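# Set the loose vial upright in the rack's gap using forceps

## Task

Pick up the blunt forceps and use them to raise the loose vial lying next to the forceps holder, then place it standing upright in the one unoccupied slot of the vial rows, leaving every other vial undisturbed.

## Robot and tools

Robot: two arms, left_arm and right_arm, each riding its own carriage (left_rail, right_rail) on one shared floor track. left_arm always has the larger y. Each arm ends in a five-finger hand: right_arm has a right hand, left_arm a mirrored left hand. Both carriages must keep about 0.7 m apart; the clearance check may stop a carriage sent closer than 0.78 m to the other.

Scene frame (used in results): fixed to the table, table top at z = 0, +z up, +x the direction the arms face, +y toward the left arm's side. The track runs along y at x = 0, with y = 0 at its middle; the table edge is at x = 0.17 m. Each arm base sits at x = 0, y = its carriage position_m, z = 0.04 m. Positions are in metres, velocities in m/s and rad/s, orientation as quaternion wxyz. Reported hand positions can be off by a few cm.

Hand point: a point 0.05 m in front of the palm and 0.15 m out from the wrist flange. Its +z runs along the straight fingers, +y points out of the palm, +x runs across the palm away from the thumb on the right hand, toward the thumb on the left hand. Straight fingertips reach 0.06 to 0.07 m past the point. A wrist bracket on the little-finger side can collide; with fingers level the wrist can sit up to 0.13 to 0.25 m below the point.

execute_actions(actions, cameras): runs actions in sequence. An action may hold "rows", "steps", "until", and device keys left_rail/right_rail. rows: up to 15 rows, one per control step (1/30 s). Each row is 28 numbers in [-1, 1], one list covering both arms in this order: left_arm dx, dy, dz, rx, ry, rz, then left_gripper little, ring, middle, index, thumb_bend, thumb_turn, force_limit, speed; then the same 14 for right_arm/right_gripper. dx..rz are an offset, not a pose: counted from that arm's Hand target at the start of the action, in that Hand target's own axes; every row uses the same start, and a repeated offset moves again. Scale: 1.0 = 0.6 m or 180 degrees; rx, ry, rz form one rotation vector. Sending six zeros re-requests the Hand target. Finger numbers are absolute targets: +1 open/straight, -1 closed; thumb_turn +1 beside the palm, -1 opposite the fingers. force_limit maps -1..+1 to about 0..10 N (15 N for thumb motors); speed is full from +0.48 up, and near -0.94 or lower gives a gentle close. The thumb turned in front lets the hand hold objects about 0.035 to 0.065 m thick, handles down to 0.025 m. To keep a hand unchanged, resend its last eight commanded numbers, not its readings. steps: 1 to 450, default 15, at least one per row; after the last row the arms keep going toward it. until ends an action when rail conditions hold, e.g. {"all": {"status": "ended"}} or {"left_rail": {"position_status": ["!=", "moving"]}}. Rail commands: position_m (left_rail -0.8 to 1.5, right_rail -1.5 to 0.8 m), speed_m_s 0.01 to 1, acceleration_factor 0.1 to 1, or {"stop": true}. Any out-of-range value refuses the whole call. Drive a carriage, wait for it to arrive, then place the hand.

move(target, speed, blend, stop_force, zero, blocking, cameras): straight-line path for each hand point. target is one 28-number row or a list of up to 15 rows, all offsets from the same Hand targets (same layout and scale as rows). speed 0.002 to 3.2 m/s (default 0.25). blend in m rounds corners in a list. stop_force 4 to 120 N ends an arm's path on contact; do not rely on it while the hand turns or to detect light pushes, and leave it out when pulling away from a contact. zero only with stop_force. blocking=false returns early; then use wait or stop before new motion. The result adds a move: line (done, off_target, held, fault, moving...) and limits.

wait(seconds 0 to 10): lets time pass holding commands. stop(): brakes a running move. zoom_image(camera, region [x0,y0,x1,y1], max 504x504 px) on the latest image of cam_high, cam_low, cam_bench_left, cam_bench_mid, cam_bench_right, cam_rows, cam_left_wrist, cam_right_wrist. show_instructions(): shows reference pages. zero_wrist_force(arm). finished_scene(scene): ends the scene irrevocably.

Results: Hand target (base for the next offsets), end_effector pose, Joint positions (rail m, then six joints in rad), Joint velocities, torques, Motor temperatures, Wrist force/torque in end-effector axes, hand_measured, hand_stopped_by (moving, target, force, stalled, fault), hand_load_n (a lost grip shows as load near 0), rail position_m, position_status (moving, done, contact_stop, time_out, stopped, stopped_with_arm, stopped_for_other_arm, stopped_for_other_carriage), position_answer (taken/not_taken).

Avoid: anything falling off the table, onto the track or the metal strip; dropping or releasing moving parts; hits and hard pushes (a target even slightly past a firm contact can fault the stiff arm; about 150 N or joint torque limits stop an arm for 10 s); hands or arms pressing each other; finger overload; passing near an arm's own base; motors overheating (85 °C locks the arm). Controller clips orientation to 32 degrees from measured per step; ramp row offsets gradually for gentle motion.

Each tool is called by a JSON object that holds its "op" and its "data".

Reference images:

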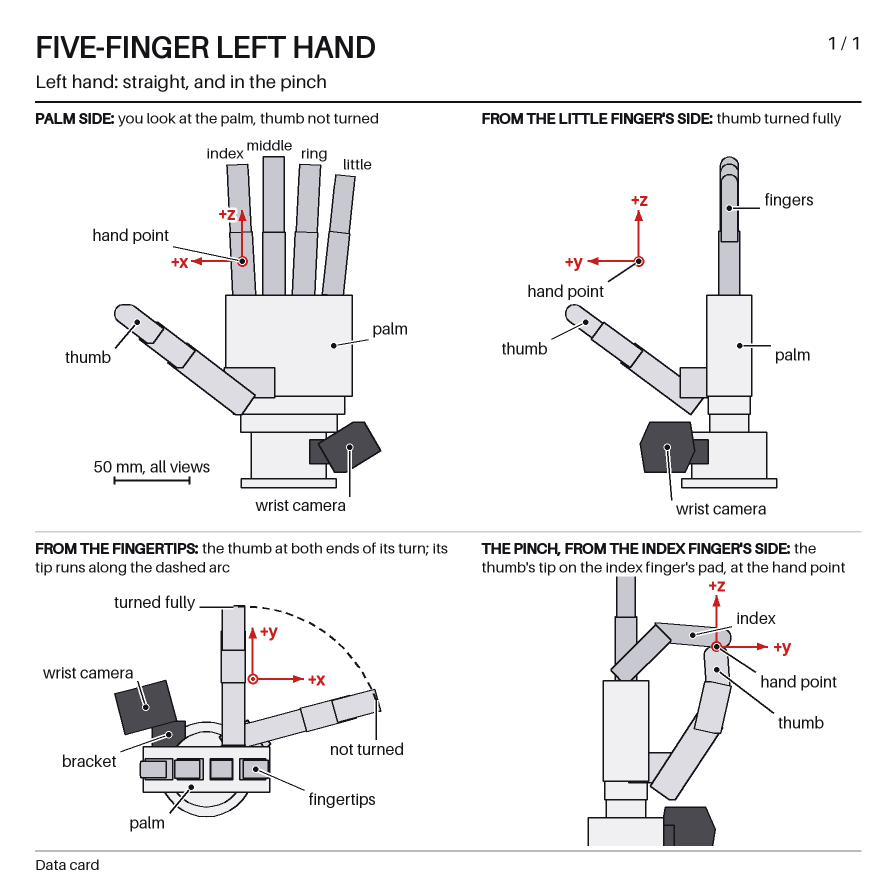

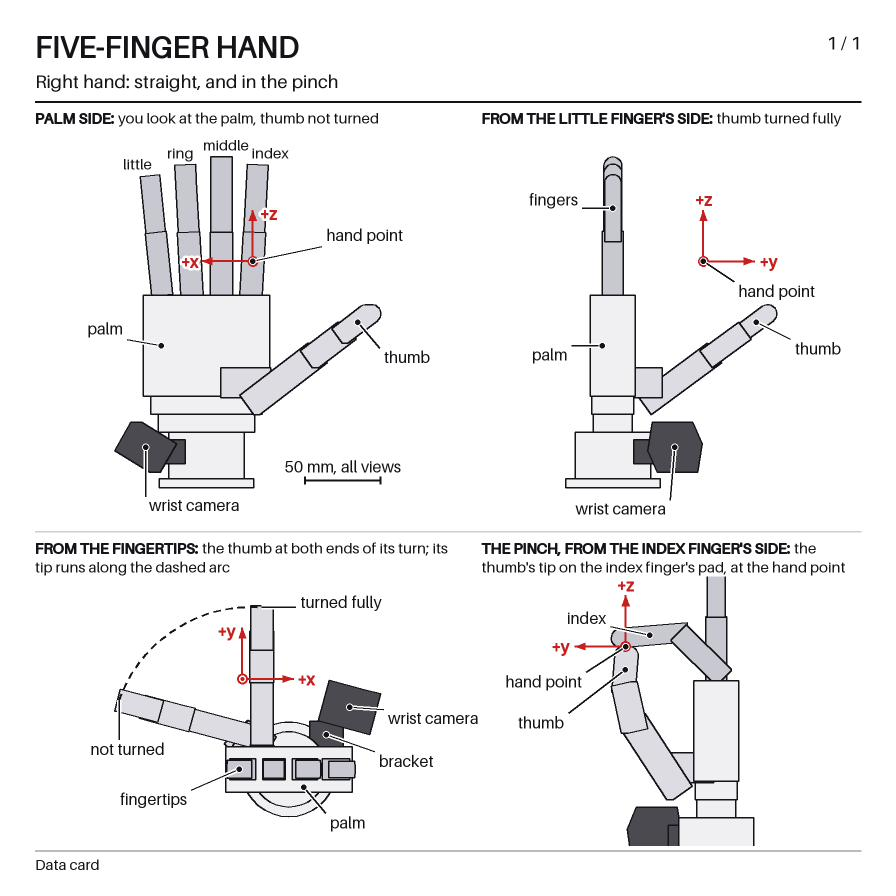

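## Session

{"op": "execute_actions", "data": {"actions": []}}

Scene clock: 0.00 s.
left_arm: end_effector_position=(+0.3860, +0.8782, +0.6206) hand_measured=(+1.000, +1.000, +1.000, +1.000, +1.000, +1.000) hand_load_n=(+0.0, +0.0, +0.0, +0.0, +0.0, +0.0) hand_stopped_by=(target, target, target, target, target, target) hand_force_limit=0.00 hand_speed=-0.80 end_effector_quat_wxyz=(+0.000, +1.000, +0.000, +0.000) | right_arm: end_effector_position=(+0.3860, -0.9797, +0.6206) hand_measured=(+1.000, +1.000, +1.000, +1.000, +1.000, +1.000) hand_load_n=(+0.0, +0.0, +0.0, +0.0, +0.0, +0.0) hand_stopped_by=(target, target, target, target, target, target) hand_force_limit=0.00 hand_speed=-0.80 end_effector_quat_wxyz=(+0.000, +0.000, +1.000, +0.000)
Joint positions: left_arm=[0.859 -0.281 -1.782 1.662 1.69 1.571 1.29] | right_arm=[-1.119 -0.281 -1.782 1.662 1.69 1.571 -1.851]
Joint velocities: within noise
Joint torques (N m): no reading
Motor temperatures (°C): left_arm=[37 30 28 44 40 42] | right_arm=[43 33 37 40 41 50]
Wrist force (N): no reading
Wrist torque (N m): no reading
Wrist force, peak (N): no reading
Hand target: left_arm +0.3860, +0.8782, +0.6206; +0.000, +1.000, +0.000, +0.000 | right_arm +0.3860, -0.9797, +0.6206; +0.000, +0.000, +1.000, +0.000
left_rail: position_m=0.859 position_status=done
right_rail: position_m=-1.119 position_status=done

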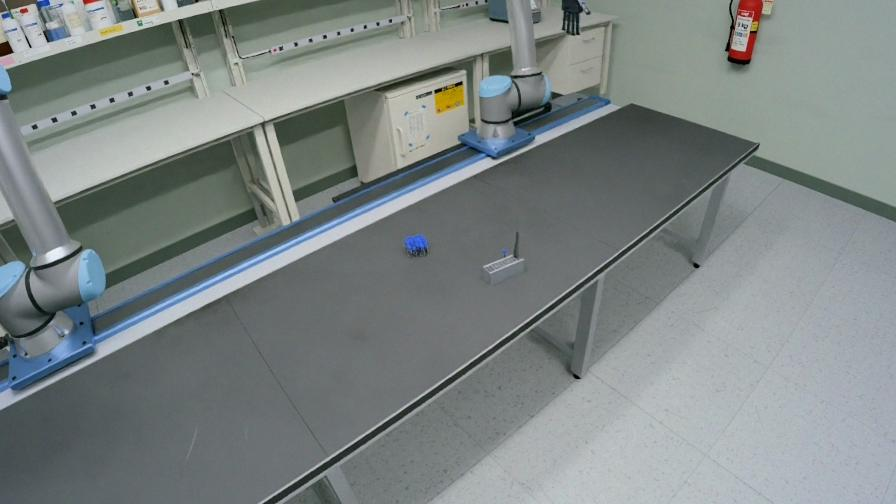

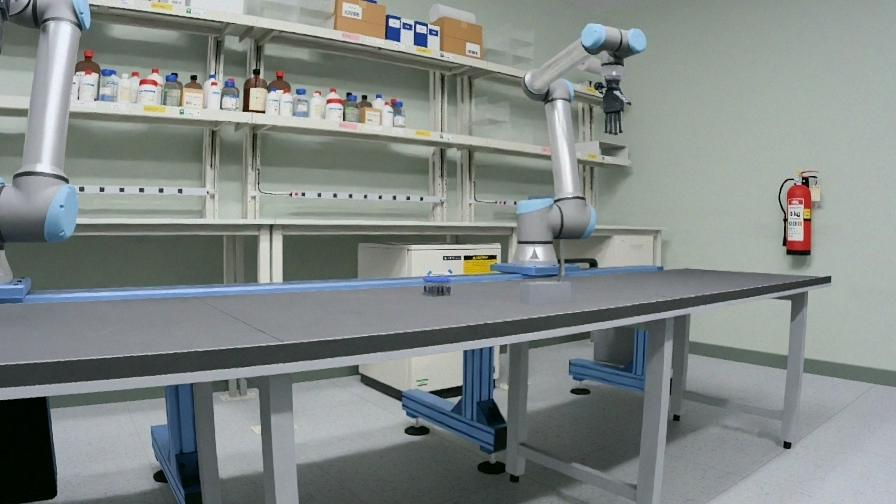

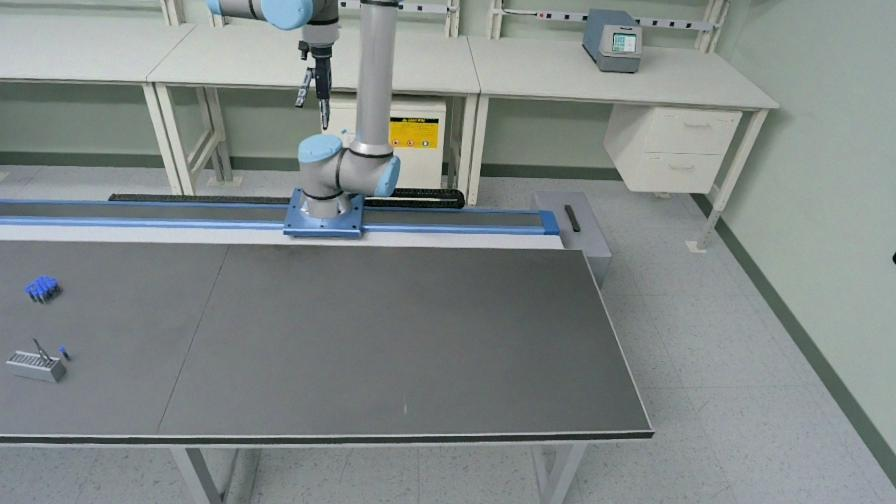

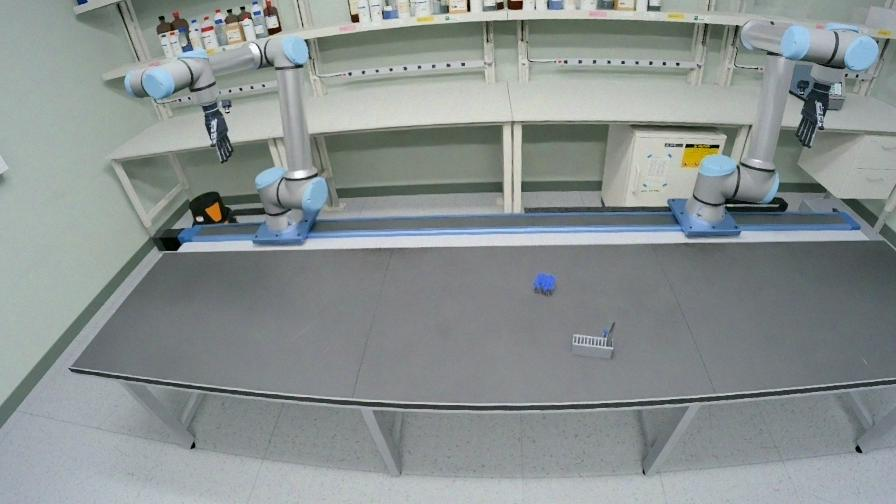

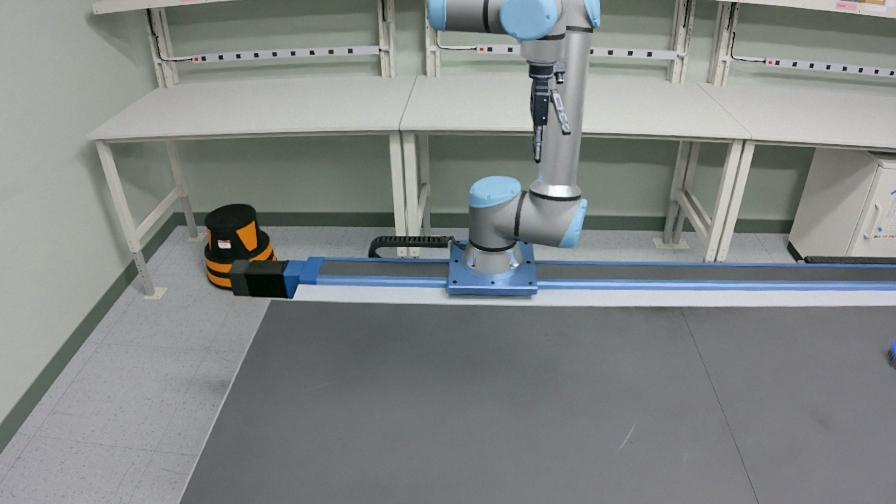

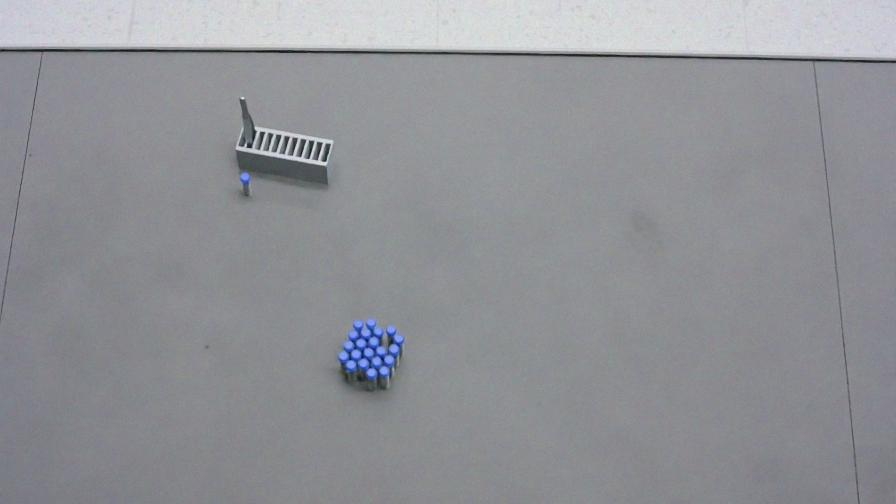

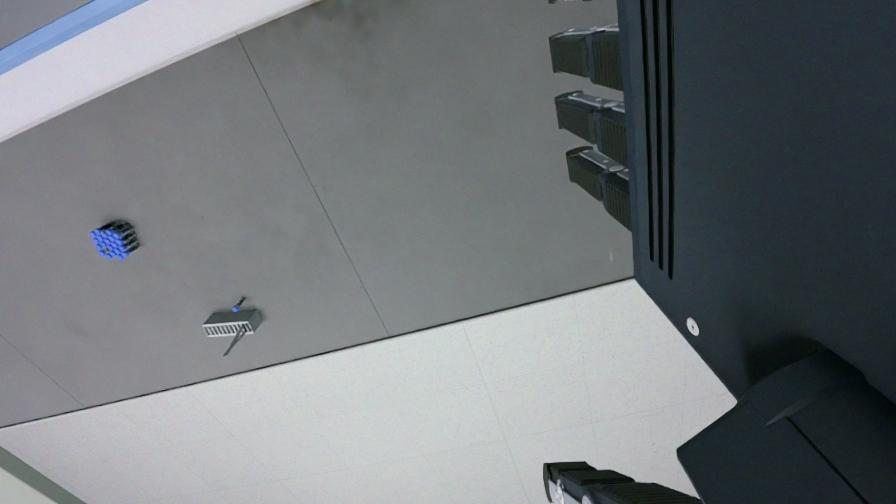

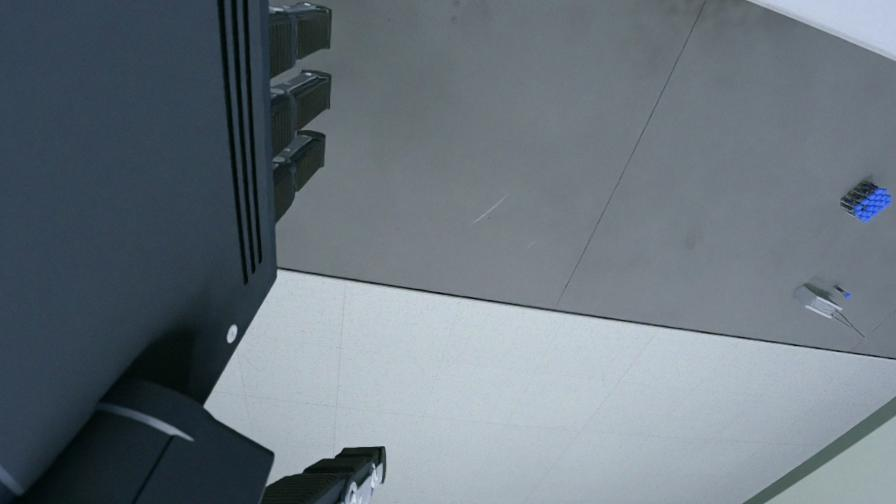

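{"op": "zoom_image", "data": {"camera": "cam_rows", "region": [200, 80, 360, 220]}}

{"op": "zoom_image", "data": {"camera": "cam_rows", "region": [310, 300, 430, 405]}}

{"op": "zoom_image", "data": {"camera": "cam_bench_mid", "region": [520, 250, 660, 380]}}

{"op": "zoom_image", "data": {"camera": "cam_high", "region": [380, 210, 560, 310]}}

{"op": "zoom_image", "data": {"camera": "cam_low", "region": [400, 210, 600, 320]}}

Scaled by 3.150.

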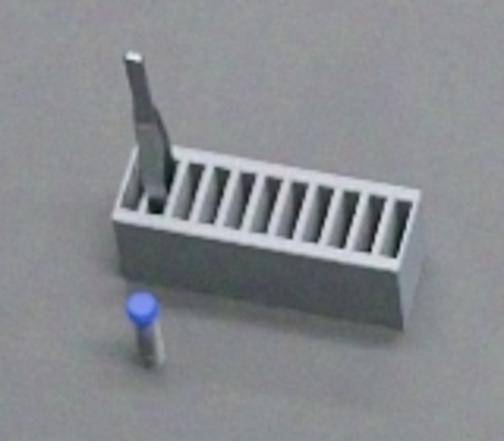

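Scaled by 4.200.

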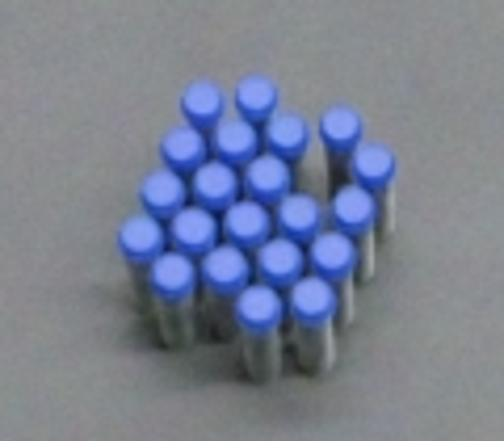

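Scaled by 3.600.

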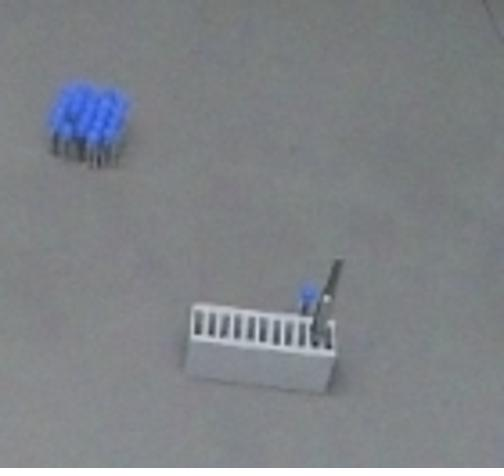

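Scaled by 2.800.

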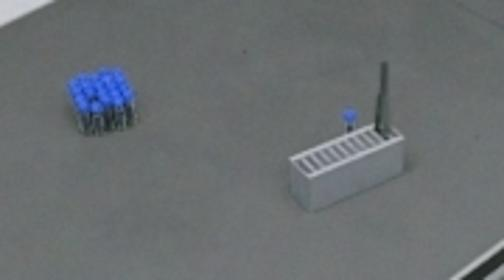

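Scaled by 2.520.

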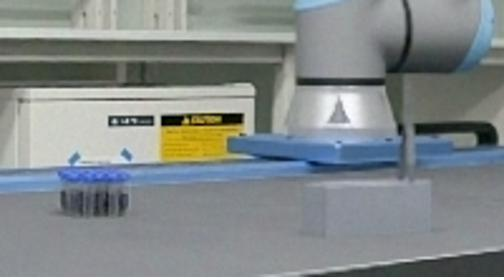

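{"op": "execute_actions", "data": {"actions": [{"left_rail":{"position_m":0.45,"speed_m_s":0.5,"acceleration_factor":0.5},"steps":120,"until":{"left_rail":{"position_status":["!=","moving"]}}}], "cameras": ["all"]}}

Scene clock: 16.40 s.
left_arm: end_effector_position=(+0.3860, +0.4687, +0.6206) hand_measured=(+1.000, +1.000, +1.000, +1.000, +1.000, +1.000) hand_load_n=(+0.0, +0.0, +0.0, +0.0, +0.0, +0.0) hand_stopped_by=(target, target, target, target, target, target) hand_force_limit=0.00 hand_speed=-0.80 end_effector_quat_wxyz=(+0.000, +1.000, +0.000, +0.000) | right_arm: end_effector_position=(+0.3860, -0.9797, +0.6206) hand_measured=(+1.000, +1.000, +1.000, +1.000, +1.000, +1.000) hand_load_n=(+0.0, -0.5, +0.0, +0.0, +0.0, +0.0) hand_stopped_by=(target, target, target, target, target, target) hand_force_limit=0.00 hand_speed=-0.80 end_effector_quat_wxyz=(+0.000, +0.000, +1.000, +0.000)
Joint positions: left_arm=[0.45 -0.281 -1.782 1.662 1.69 1.571 1.29] | right_arm=[-1.119 -0.281 -1.782 1.662 1.69 1.571 -1.851]
Joint torques (N m): left_arm=[1.59 -20.31 -40.87 3.98 0.04 -0.33] | right_arm=[0.12 -18.06 -36.49 4.32 -0.34 -0.47]
Wrist force (N): left_arm=[0.2 -0.2 -0.2] | right_arm=[0.1 0.4 -0.3]
Wrist torque (N m): left_arm=[-0.01 -0.03 0.01] | right_arm=[0.07 -0.01 0.02]
Wrist force, peak (N): left_arm=[0.4 0.9 0.1] | right_arm=[-0.1 0.8 -0.7]
Hand target: left_arm +0.3860, +0.4687, +0.6206; +0.000, +1.000, +0.000, +0.000 | right_arm +0.3860, -0.9797, +0.6206; +0.000, +0.000, +1.000, +0.000
left_rail: position_m=0.450 speed_m_s=0.50 position_status=done
right_rail: position_m=-1.119 position_status=done

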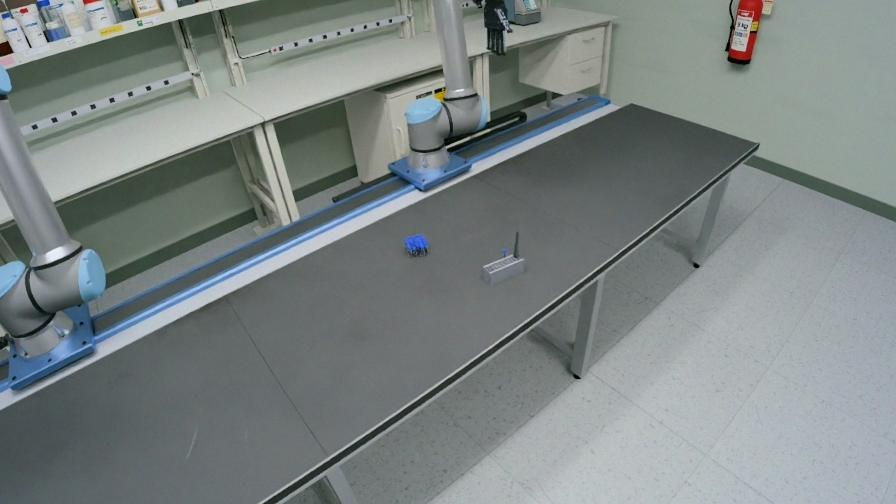

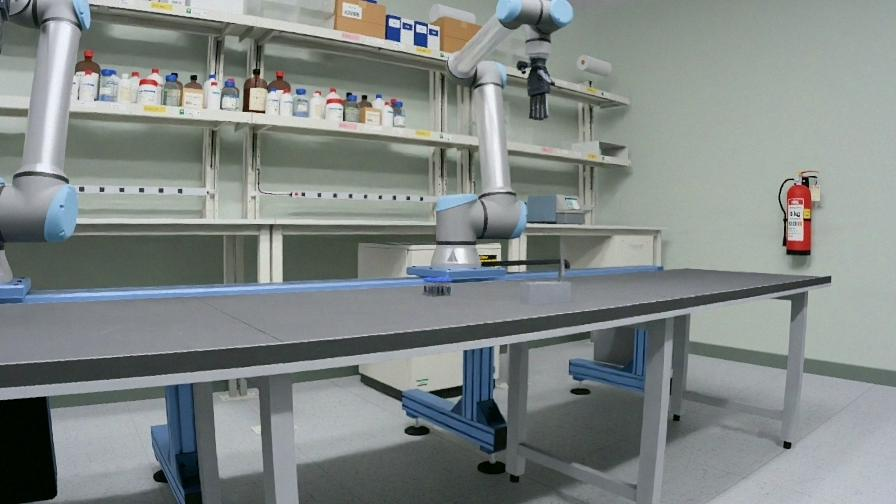

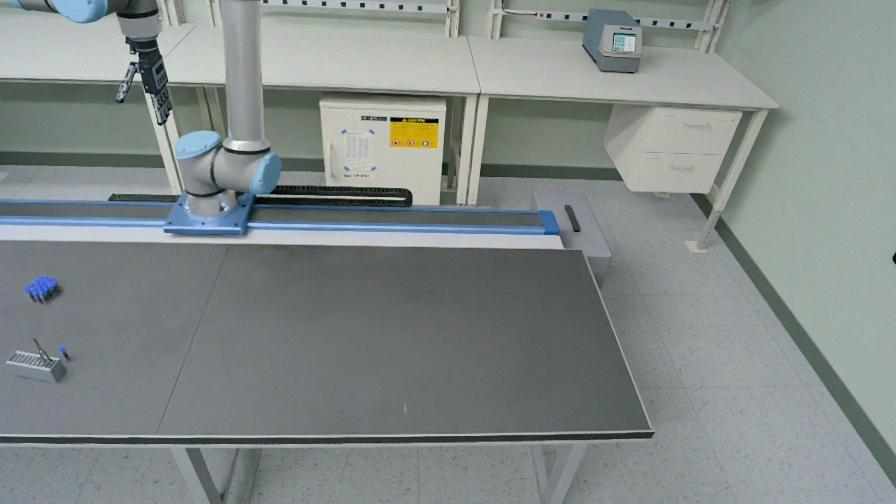

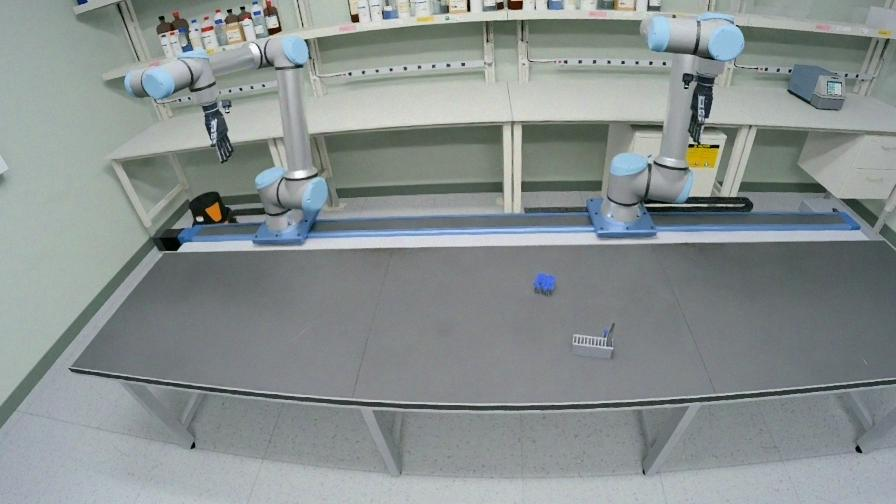

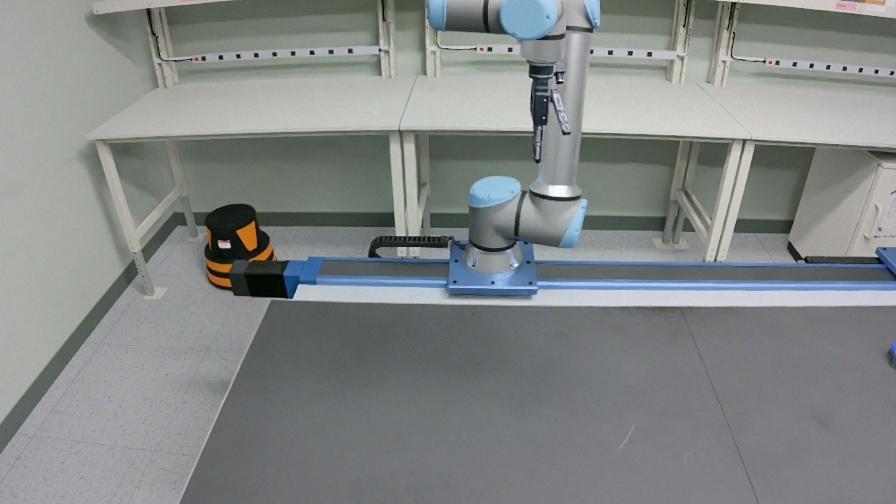

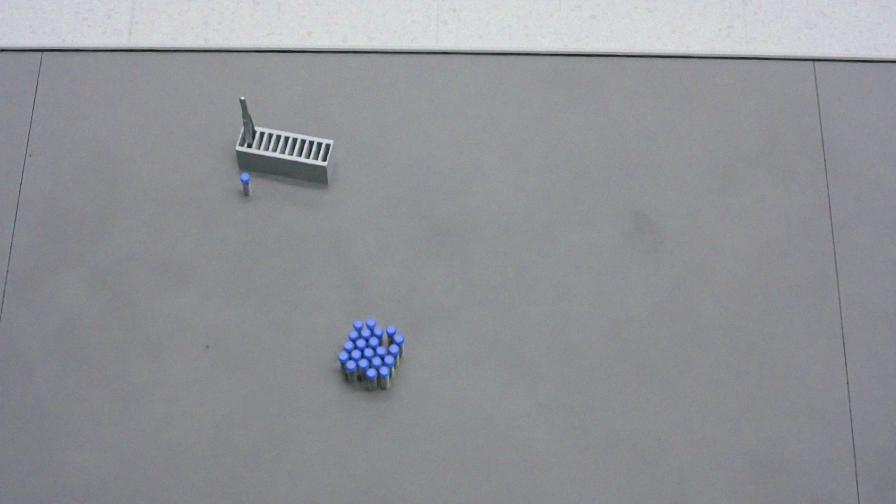

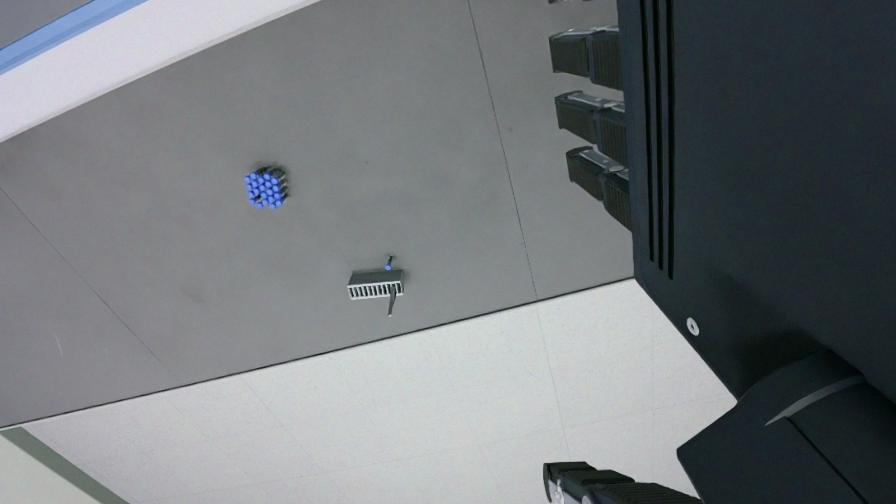

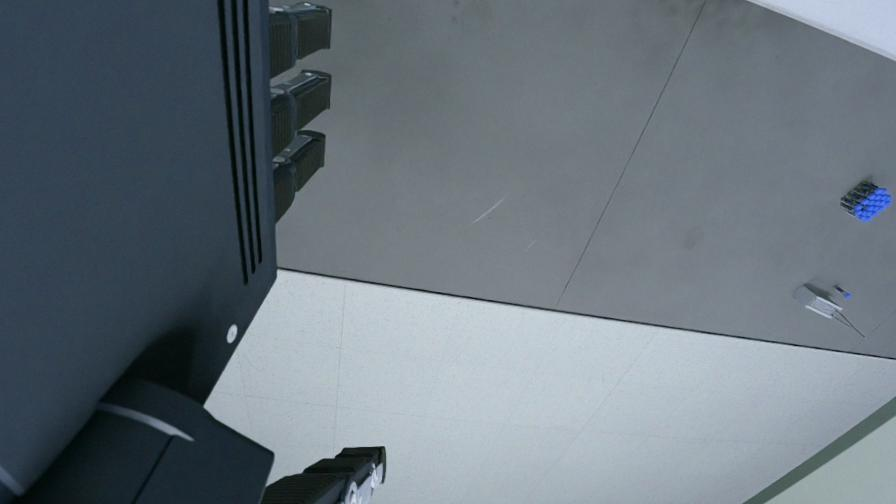

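{"op": "move", "data": {"target": [0.333,0,0.25,0,0,0,1,1,1,1,1,1,0,-0.8,0,0,0,0,0,0,1,1,1,1,1,1,0,-0.8], "cameras": ["cam_left_wrist","cam_rows","cam_bench_mid"]}}

Scene clock: 29.20 s.
left_arm: end_effector_position=(+0.5857, +0.4687, +0.4707) hand_measured=(+1.000, +1.000, +1.000, +1.000, +1.000, +1.000) hand_load_n=(+0.0, +0.0, +0.0, +0.0, -0.5, +0.0) hand_stopped_by=(target, target, target, target, target, target) hand_force_limit=0.00 hand_speed=-0.80 end_effector_quat_wxyz=(+0.000, +1.000, +0.000, +0.000) | right_arm: end_effector_position=(+0.3860, -0.9797, +0.6206) hand_measured=(+1.000, +1.000, +1.000, +1.000, +1.000, +1.000) hand_load_n=(+0.0, +0.0, +0.0, +0.0, +0.0, +0.0) hand_stopped_by=(target, target, target, target, target, target) hand_force_limit=0.00 hand_speed=-0.80 end_effector_quat_wxyz=(+0.000, +0.000, +1.000, +0.000)
Joint positions: left_arm=[0.45 -0.175 -1.427 1.583 1.414 1.571 1.396] | right_arm=[-1.119 -0.281 -1.782 1.662 1.69 1.571 -1.851]
Joint torques (N m): left_arm=[11.04 -37.48 -48.33 1.6 3.05 1.3] | right_arm=[-0.24 -20.18 -35.09 4.37 -0.14 -0.55]
Wrist force (N): left_arm=[0.2 0.6 -0.1] | right_arm=[-0.1 0.2 -0.1]
Wrist torque (N m): left_arm=[0.12 -0.08 -0.19] | right_arm=[0.02 0.02 -0.01]
Wrist force, peak (N): left_arm=[-1.1 0.0 -1.7] | right_arm=[0.0 0.3 -1.0]
Hand target: left_arm +0.5858, +0.4687, +0.4706; +0.000, +1.000, +0.000, +0.000 | right_arm +0.3860, -0.9797, +0.6206; +0.000, +0.000, +1.000, +0.000
Off the commanded pose: left_arm 0.000 m, 0 deg | right_arm 0.000 m, 0 deg.
left_rail: position_m=0.450 speed_m_s=0.50 position_status=done
right_rail: position_m=-1.119 position_status=done
move: done
Images, in order (width x height): cam_bench_mid 896x504, cam_rows 896x504, cam_left_wrist 896x504.

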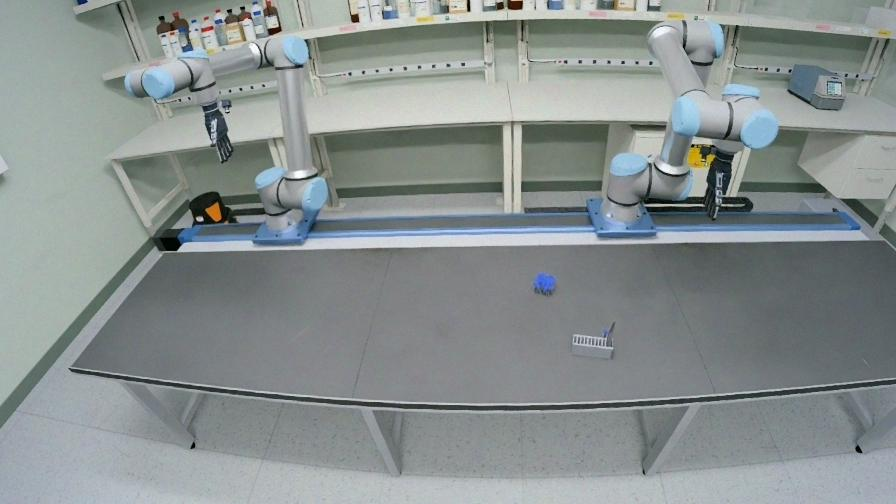

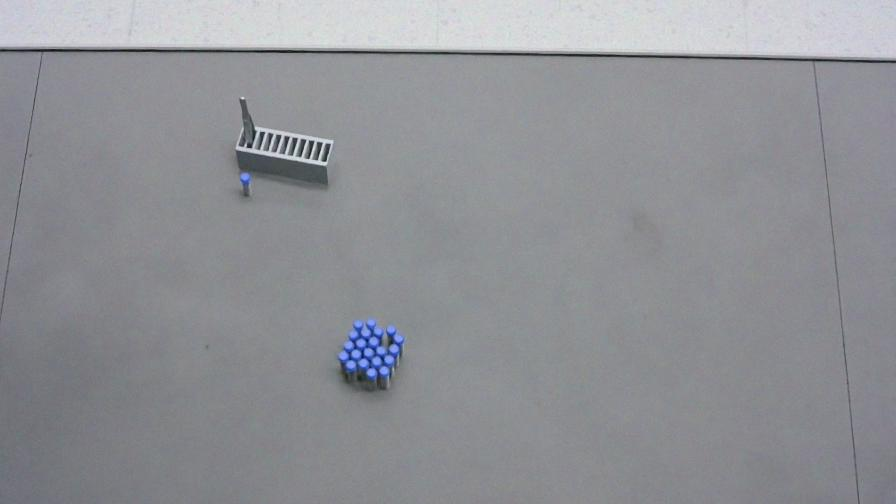

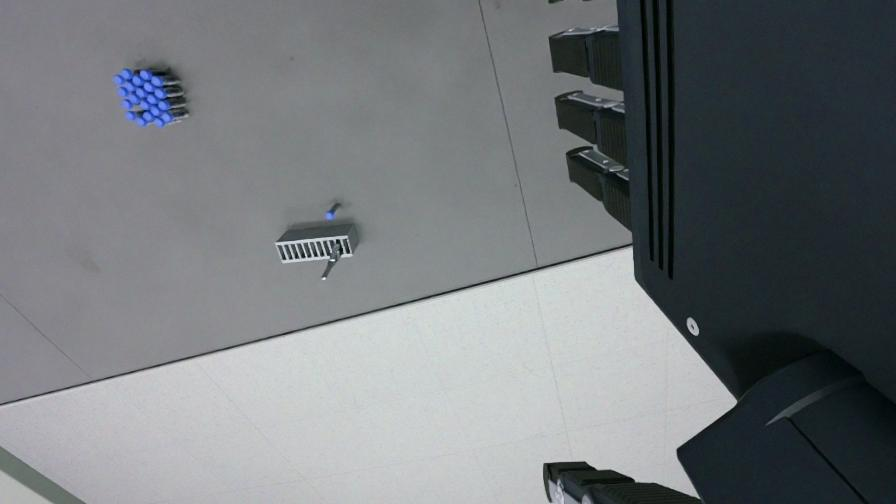

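{"op": "move", "data": {"target": [0.05,0.1,0.22,0,0,0,1,1,1,1,1,1,0,-0.8,0,0,0,0,0,0,1,1,1,1,1,1,0,-0.8], "cameras": ["cam_left_wrist"]}}

{"op": "zoom_image", "data": {"camera": "cam_left_wrist", "region": [200, 80, 500, 400]}}

Scene clock: 31.97 s.
left_arm: end_effector_position=(+0.6158, +0.4088, +0.3388) hand_measured=(+1.000, +1.000, +1.000, +1.000, +1.000, +1.000) hand_load_n=(+0.0, -0.5, +0.0, +0.0, +0.0, +0.0) hand_stopped_by=(target, target, target, target, target, target) hand_force_limit=0.00 hand_speed=-0.80 end_effector_quat_wxyz=(+0.000, +1.000, +0.000, +0.000) | right_arm: end_effector_position=(+0.3860, -0.9797, +0.6206) hand_measured=(+1.000, +1.000, +1.000, +1.000, +1.000, +1.000) hand_load_n=(+0.0, +0.0, +0.0, +0.0, +0.0, +0.0) hand_stopped_by=(target, target, target, target, target, target) hand_force_limit=0.00 hand_speed=-0.80 end_effector_quat_wxyz=(+0.000, +0.000, +1.000, +0.000)
Joint positions: left_arm=[0.45 -0.27 -1.329 1.704 1.195 1.571 1.301] | right_arm=[-1.119 -0.281 -1.782 1.662 1.69 1.571 -1.851]
Joint torques (N m): left_arm=[-7.81 -40.87 -29.63 1.31 -2.67 -2.19] | right_arm=[-1.18 -20.76 -34.01 4.33 -0.24 -0.62]
Wrist force (N): left_arm=[-0.3 0.4 -0.3] | right_arm=[0.3 0.1 0.1]
Wrist torque (N m): left_arm=[0.05 0.02 0.14] | right_arm=[0.00 -0.05 0.01]
Wrist force, peak (N): left_arm=[0.1 -0.2 -1.9] | right_arm=[-0.6 -0.2 0.5]
Hand target: left_arm +0.6158, +0.4087, +0.3386; +0.000, +1.000, +0.000, +0.000 | right_arm +0.3860, -0.9797, +0.6206; +0.000, +0.000, +1.000, +0.000
Off the commanded pose: left_arm 0.000 m, 0 deg | right_arm 0.000 m, 0 deg.
left_rail: position_m=0.450 speed_m_s=0.50 position_status=done
right_rail: position_m=-1.119 position_status=done
move: done
Images, in order (width x height): cam_left_wrist 896x504.

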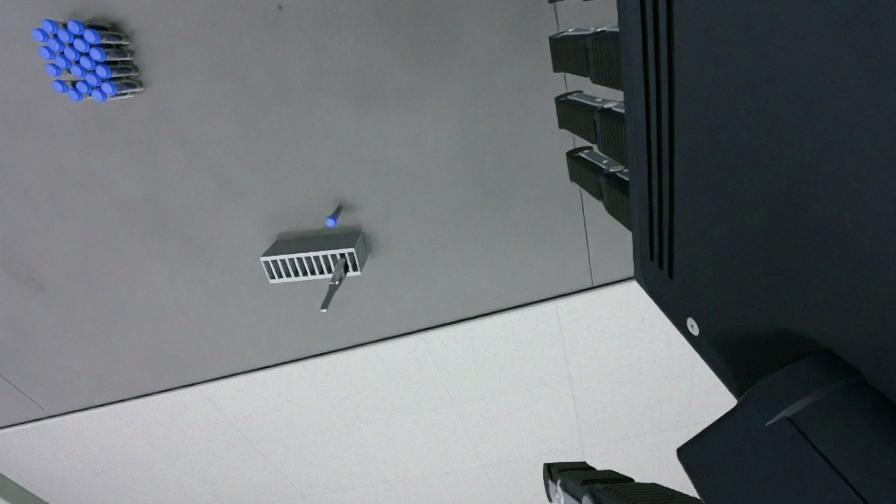

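Scaled by 1.575.

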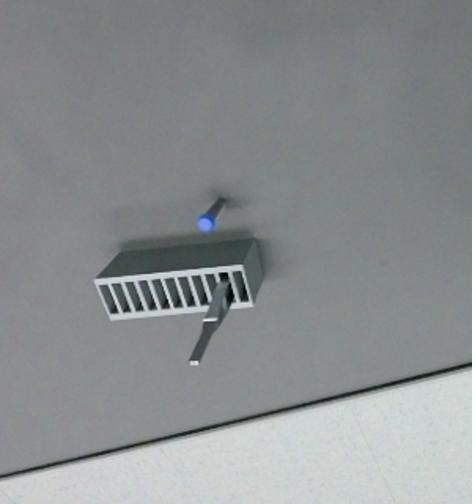

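{"op": "move", "data": {"target": [0.05,-0.05,0.18,0,0,0,1,1,1,1,1,1,0,-0.8,0,0,0,0,0,0,1,1,1,1,1,1,0,-0.8], "cameras": ["cam_left_wrist", "cam_high","cam_low","cam_bench_mid"]}}

{"op": "zoom_image", "data": {"camera": "cam_left_wrist", "region": [200, 130, 500, 350]}}

{"op": "zoom_image", "data": {"camera": "cam_high", "region": [440, 180, 580, 310]}}

{"op": "zoom_image", "data": {"camera": "cam_low", "region": [480, 200, 620, 320]}}

Scene clock: 35.40 s.
left_arm: end_effector_position=(+0.6457, +0.4387, +0.2307) hand_measured=(+1.000, +1.000, +1.000, +1.000, +1.000, +1.000) hand_load_n=(+0.0, +0.0, +0.0, +0.0, +0.0, +0.0) hand_stopped_by=(target, target, target, target, target, target) hand_force_limit=0.00 hand_speed=-0.80 end_effector_quat_wxyz=(+0.000, +1.000, +0.000, +0.000) | right_arm: end_effector_position=(+0.3860, -0.9797, +0.6206) hand_measured=(+1.000, +1.000, +1.000, +1.000, +1.000, +1.000) hand_load_n=(+0.0, +0.0, +0.0, +0.0, +0.0, +0.0) hand_stopped_by=(target, target, target, target, target, target) hand_force_limit=0.00 hand_speed=-0.80 end_effector_quat_wxyz=(+0.000, +0.000, +1.000, +0.000)
Joint positions: left_arm=[0.45 -0.207 -1.201 1.741 1.03 1.571 1.364] | right_arm=[-1.119 -0.281 -1.782 1.662 1.69 1.571 -1.851]
Joint torques (N m): left_arm=[11.05 -48.92 -42.41 1.65 2.98 1.34] | right_arm=[0.83 -21.89 -34.05 4.19 0.12 -0.83]
Wrist force (N): left_arm=[0.1 0.7 -0.2] | right_arm=[-0.3 -0.2 -0.2]
Wrist torque (N m): left_arm=[0.14 -0.11 -0.18] | right_arm=[-0.02 0.05 -0.03]
Wrist force, peak (N): left_arm=[-0.6 0.7 -2.2] | right_arm=[-0.5 0.5 -0.5]
Hand target: left_arm +0.6458, +0.4387, +0.2306; +0.000, +1.000, +0.000, +0.000 | right_arm +0.3860, -0.9797, +0.6206; +0.000, +0.000, +1.000, +0.000
Off the commanded pose: left_arm 0.000 m, 0 deg | right_arm 0.000 m, 0 deg.
left_rail: position_m=0.450 speed_m_s=0.50 position_status=done
right_rail: position_m=-1.119 position_status=done
move: done
Images, in order (width x height): cam_high 896x504, cam_low 896x504, cam_bench_mid 896x504, cam_left_wrist 896x504.

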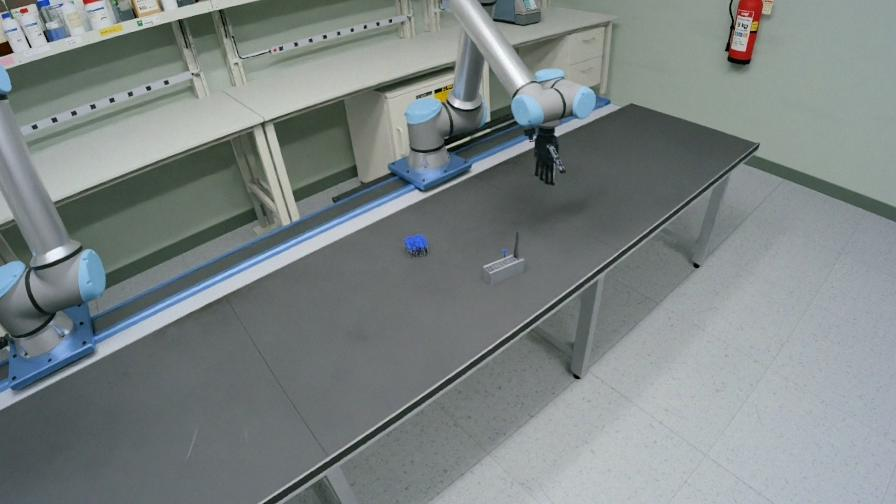

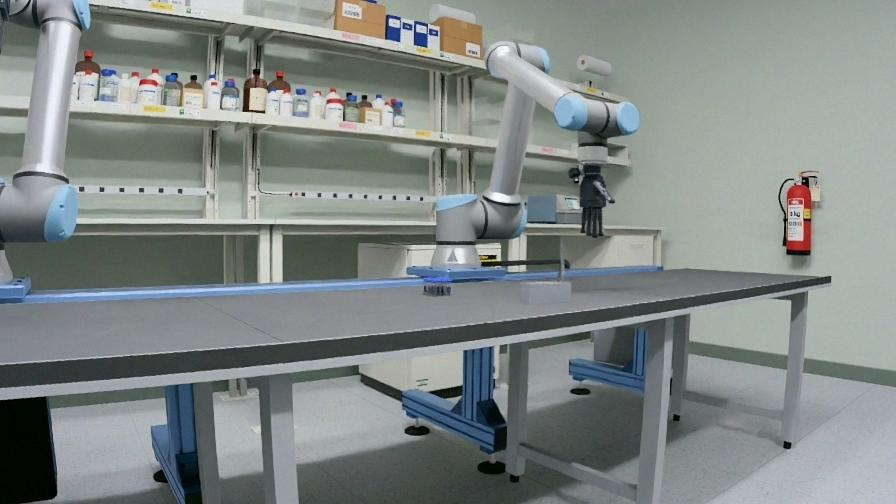

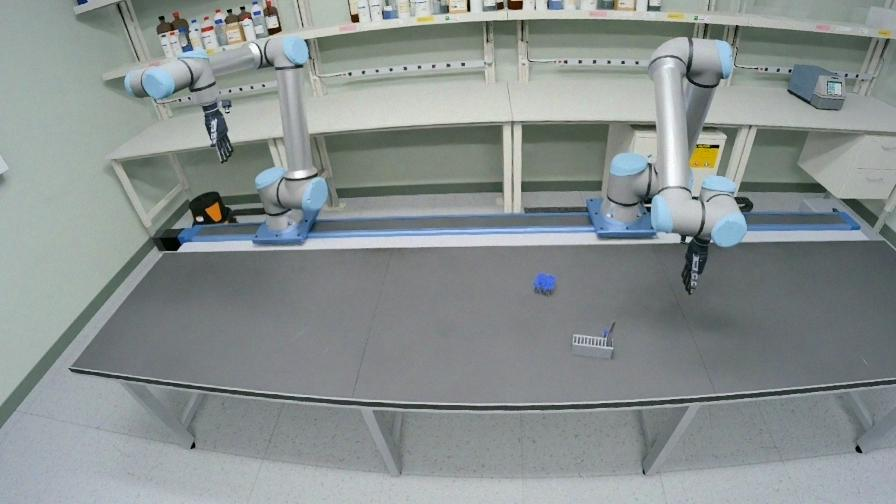

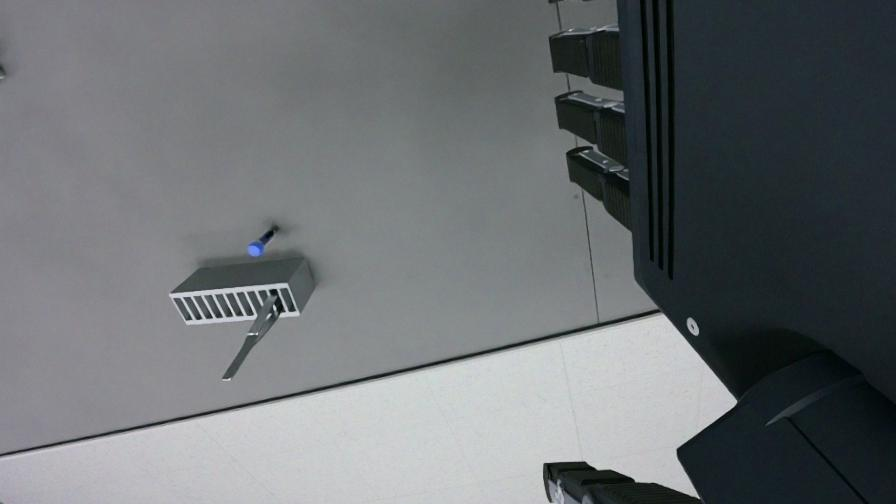

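Scaled by 1.680.

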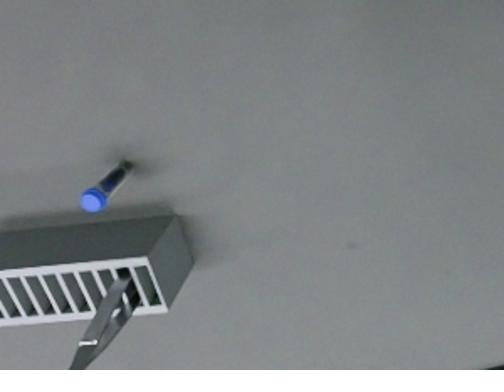

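Scaled by 3.600.

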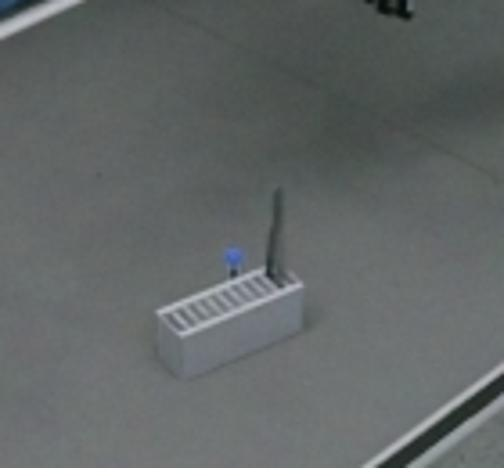

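Scaled by 3.600.

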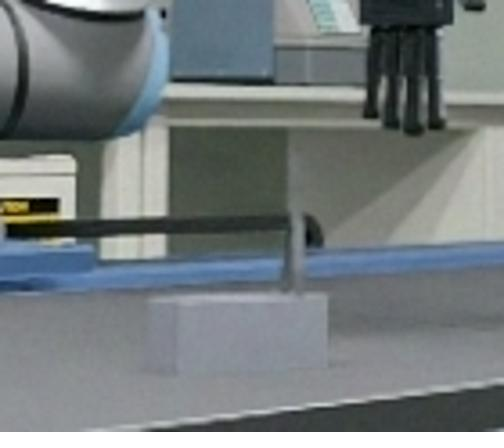

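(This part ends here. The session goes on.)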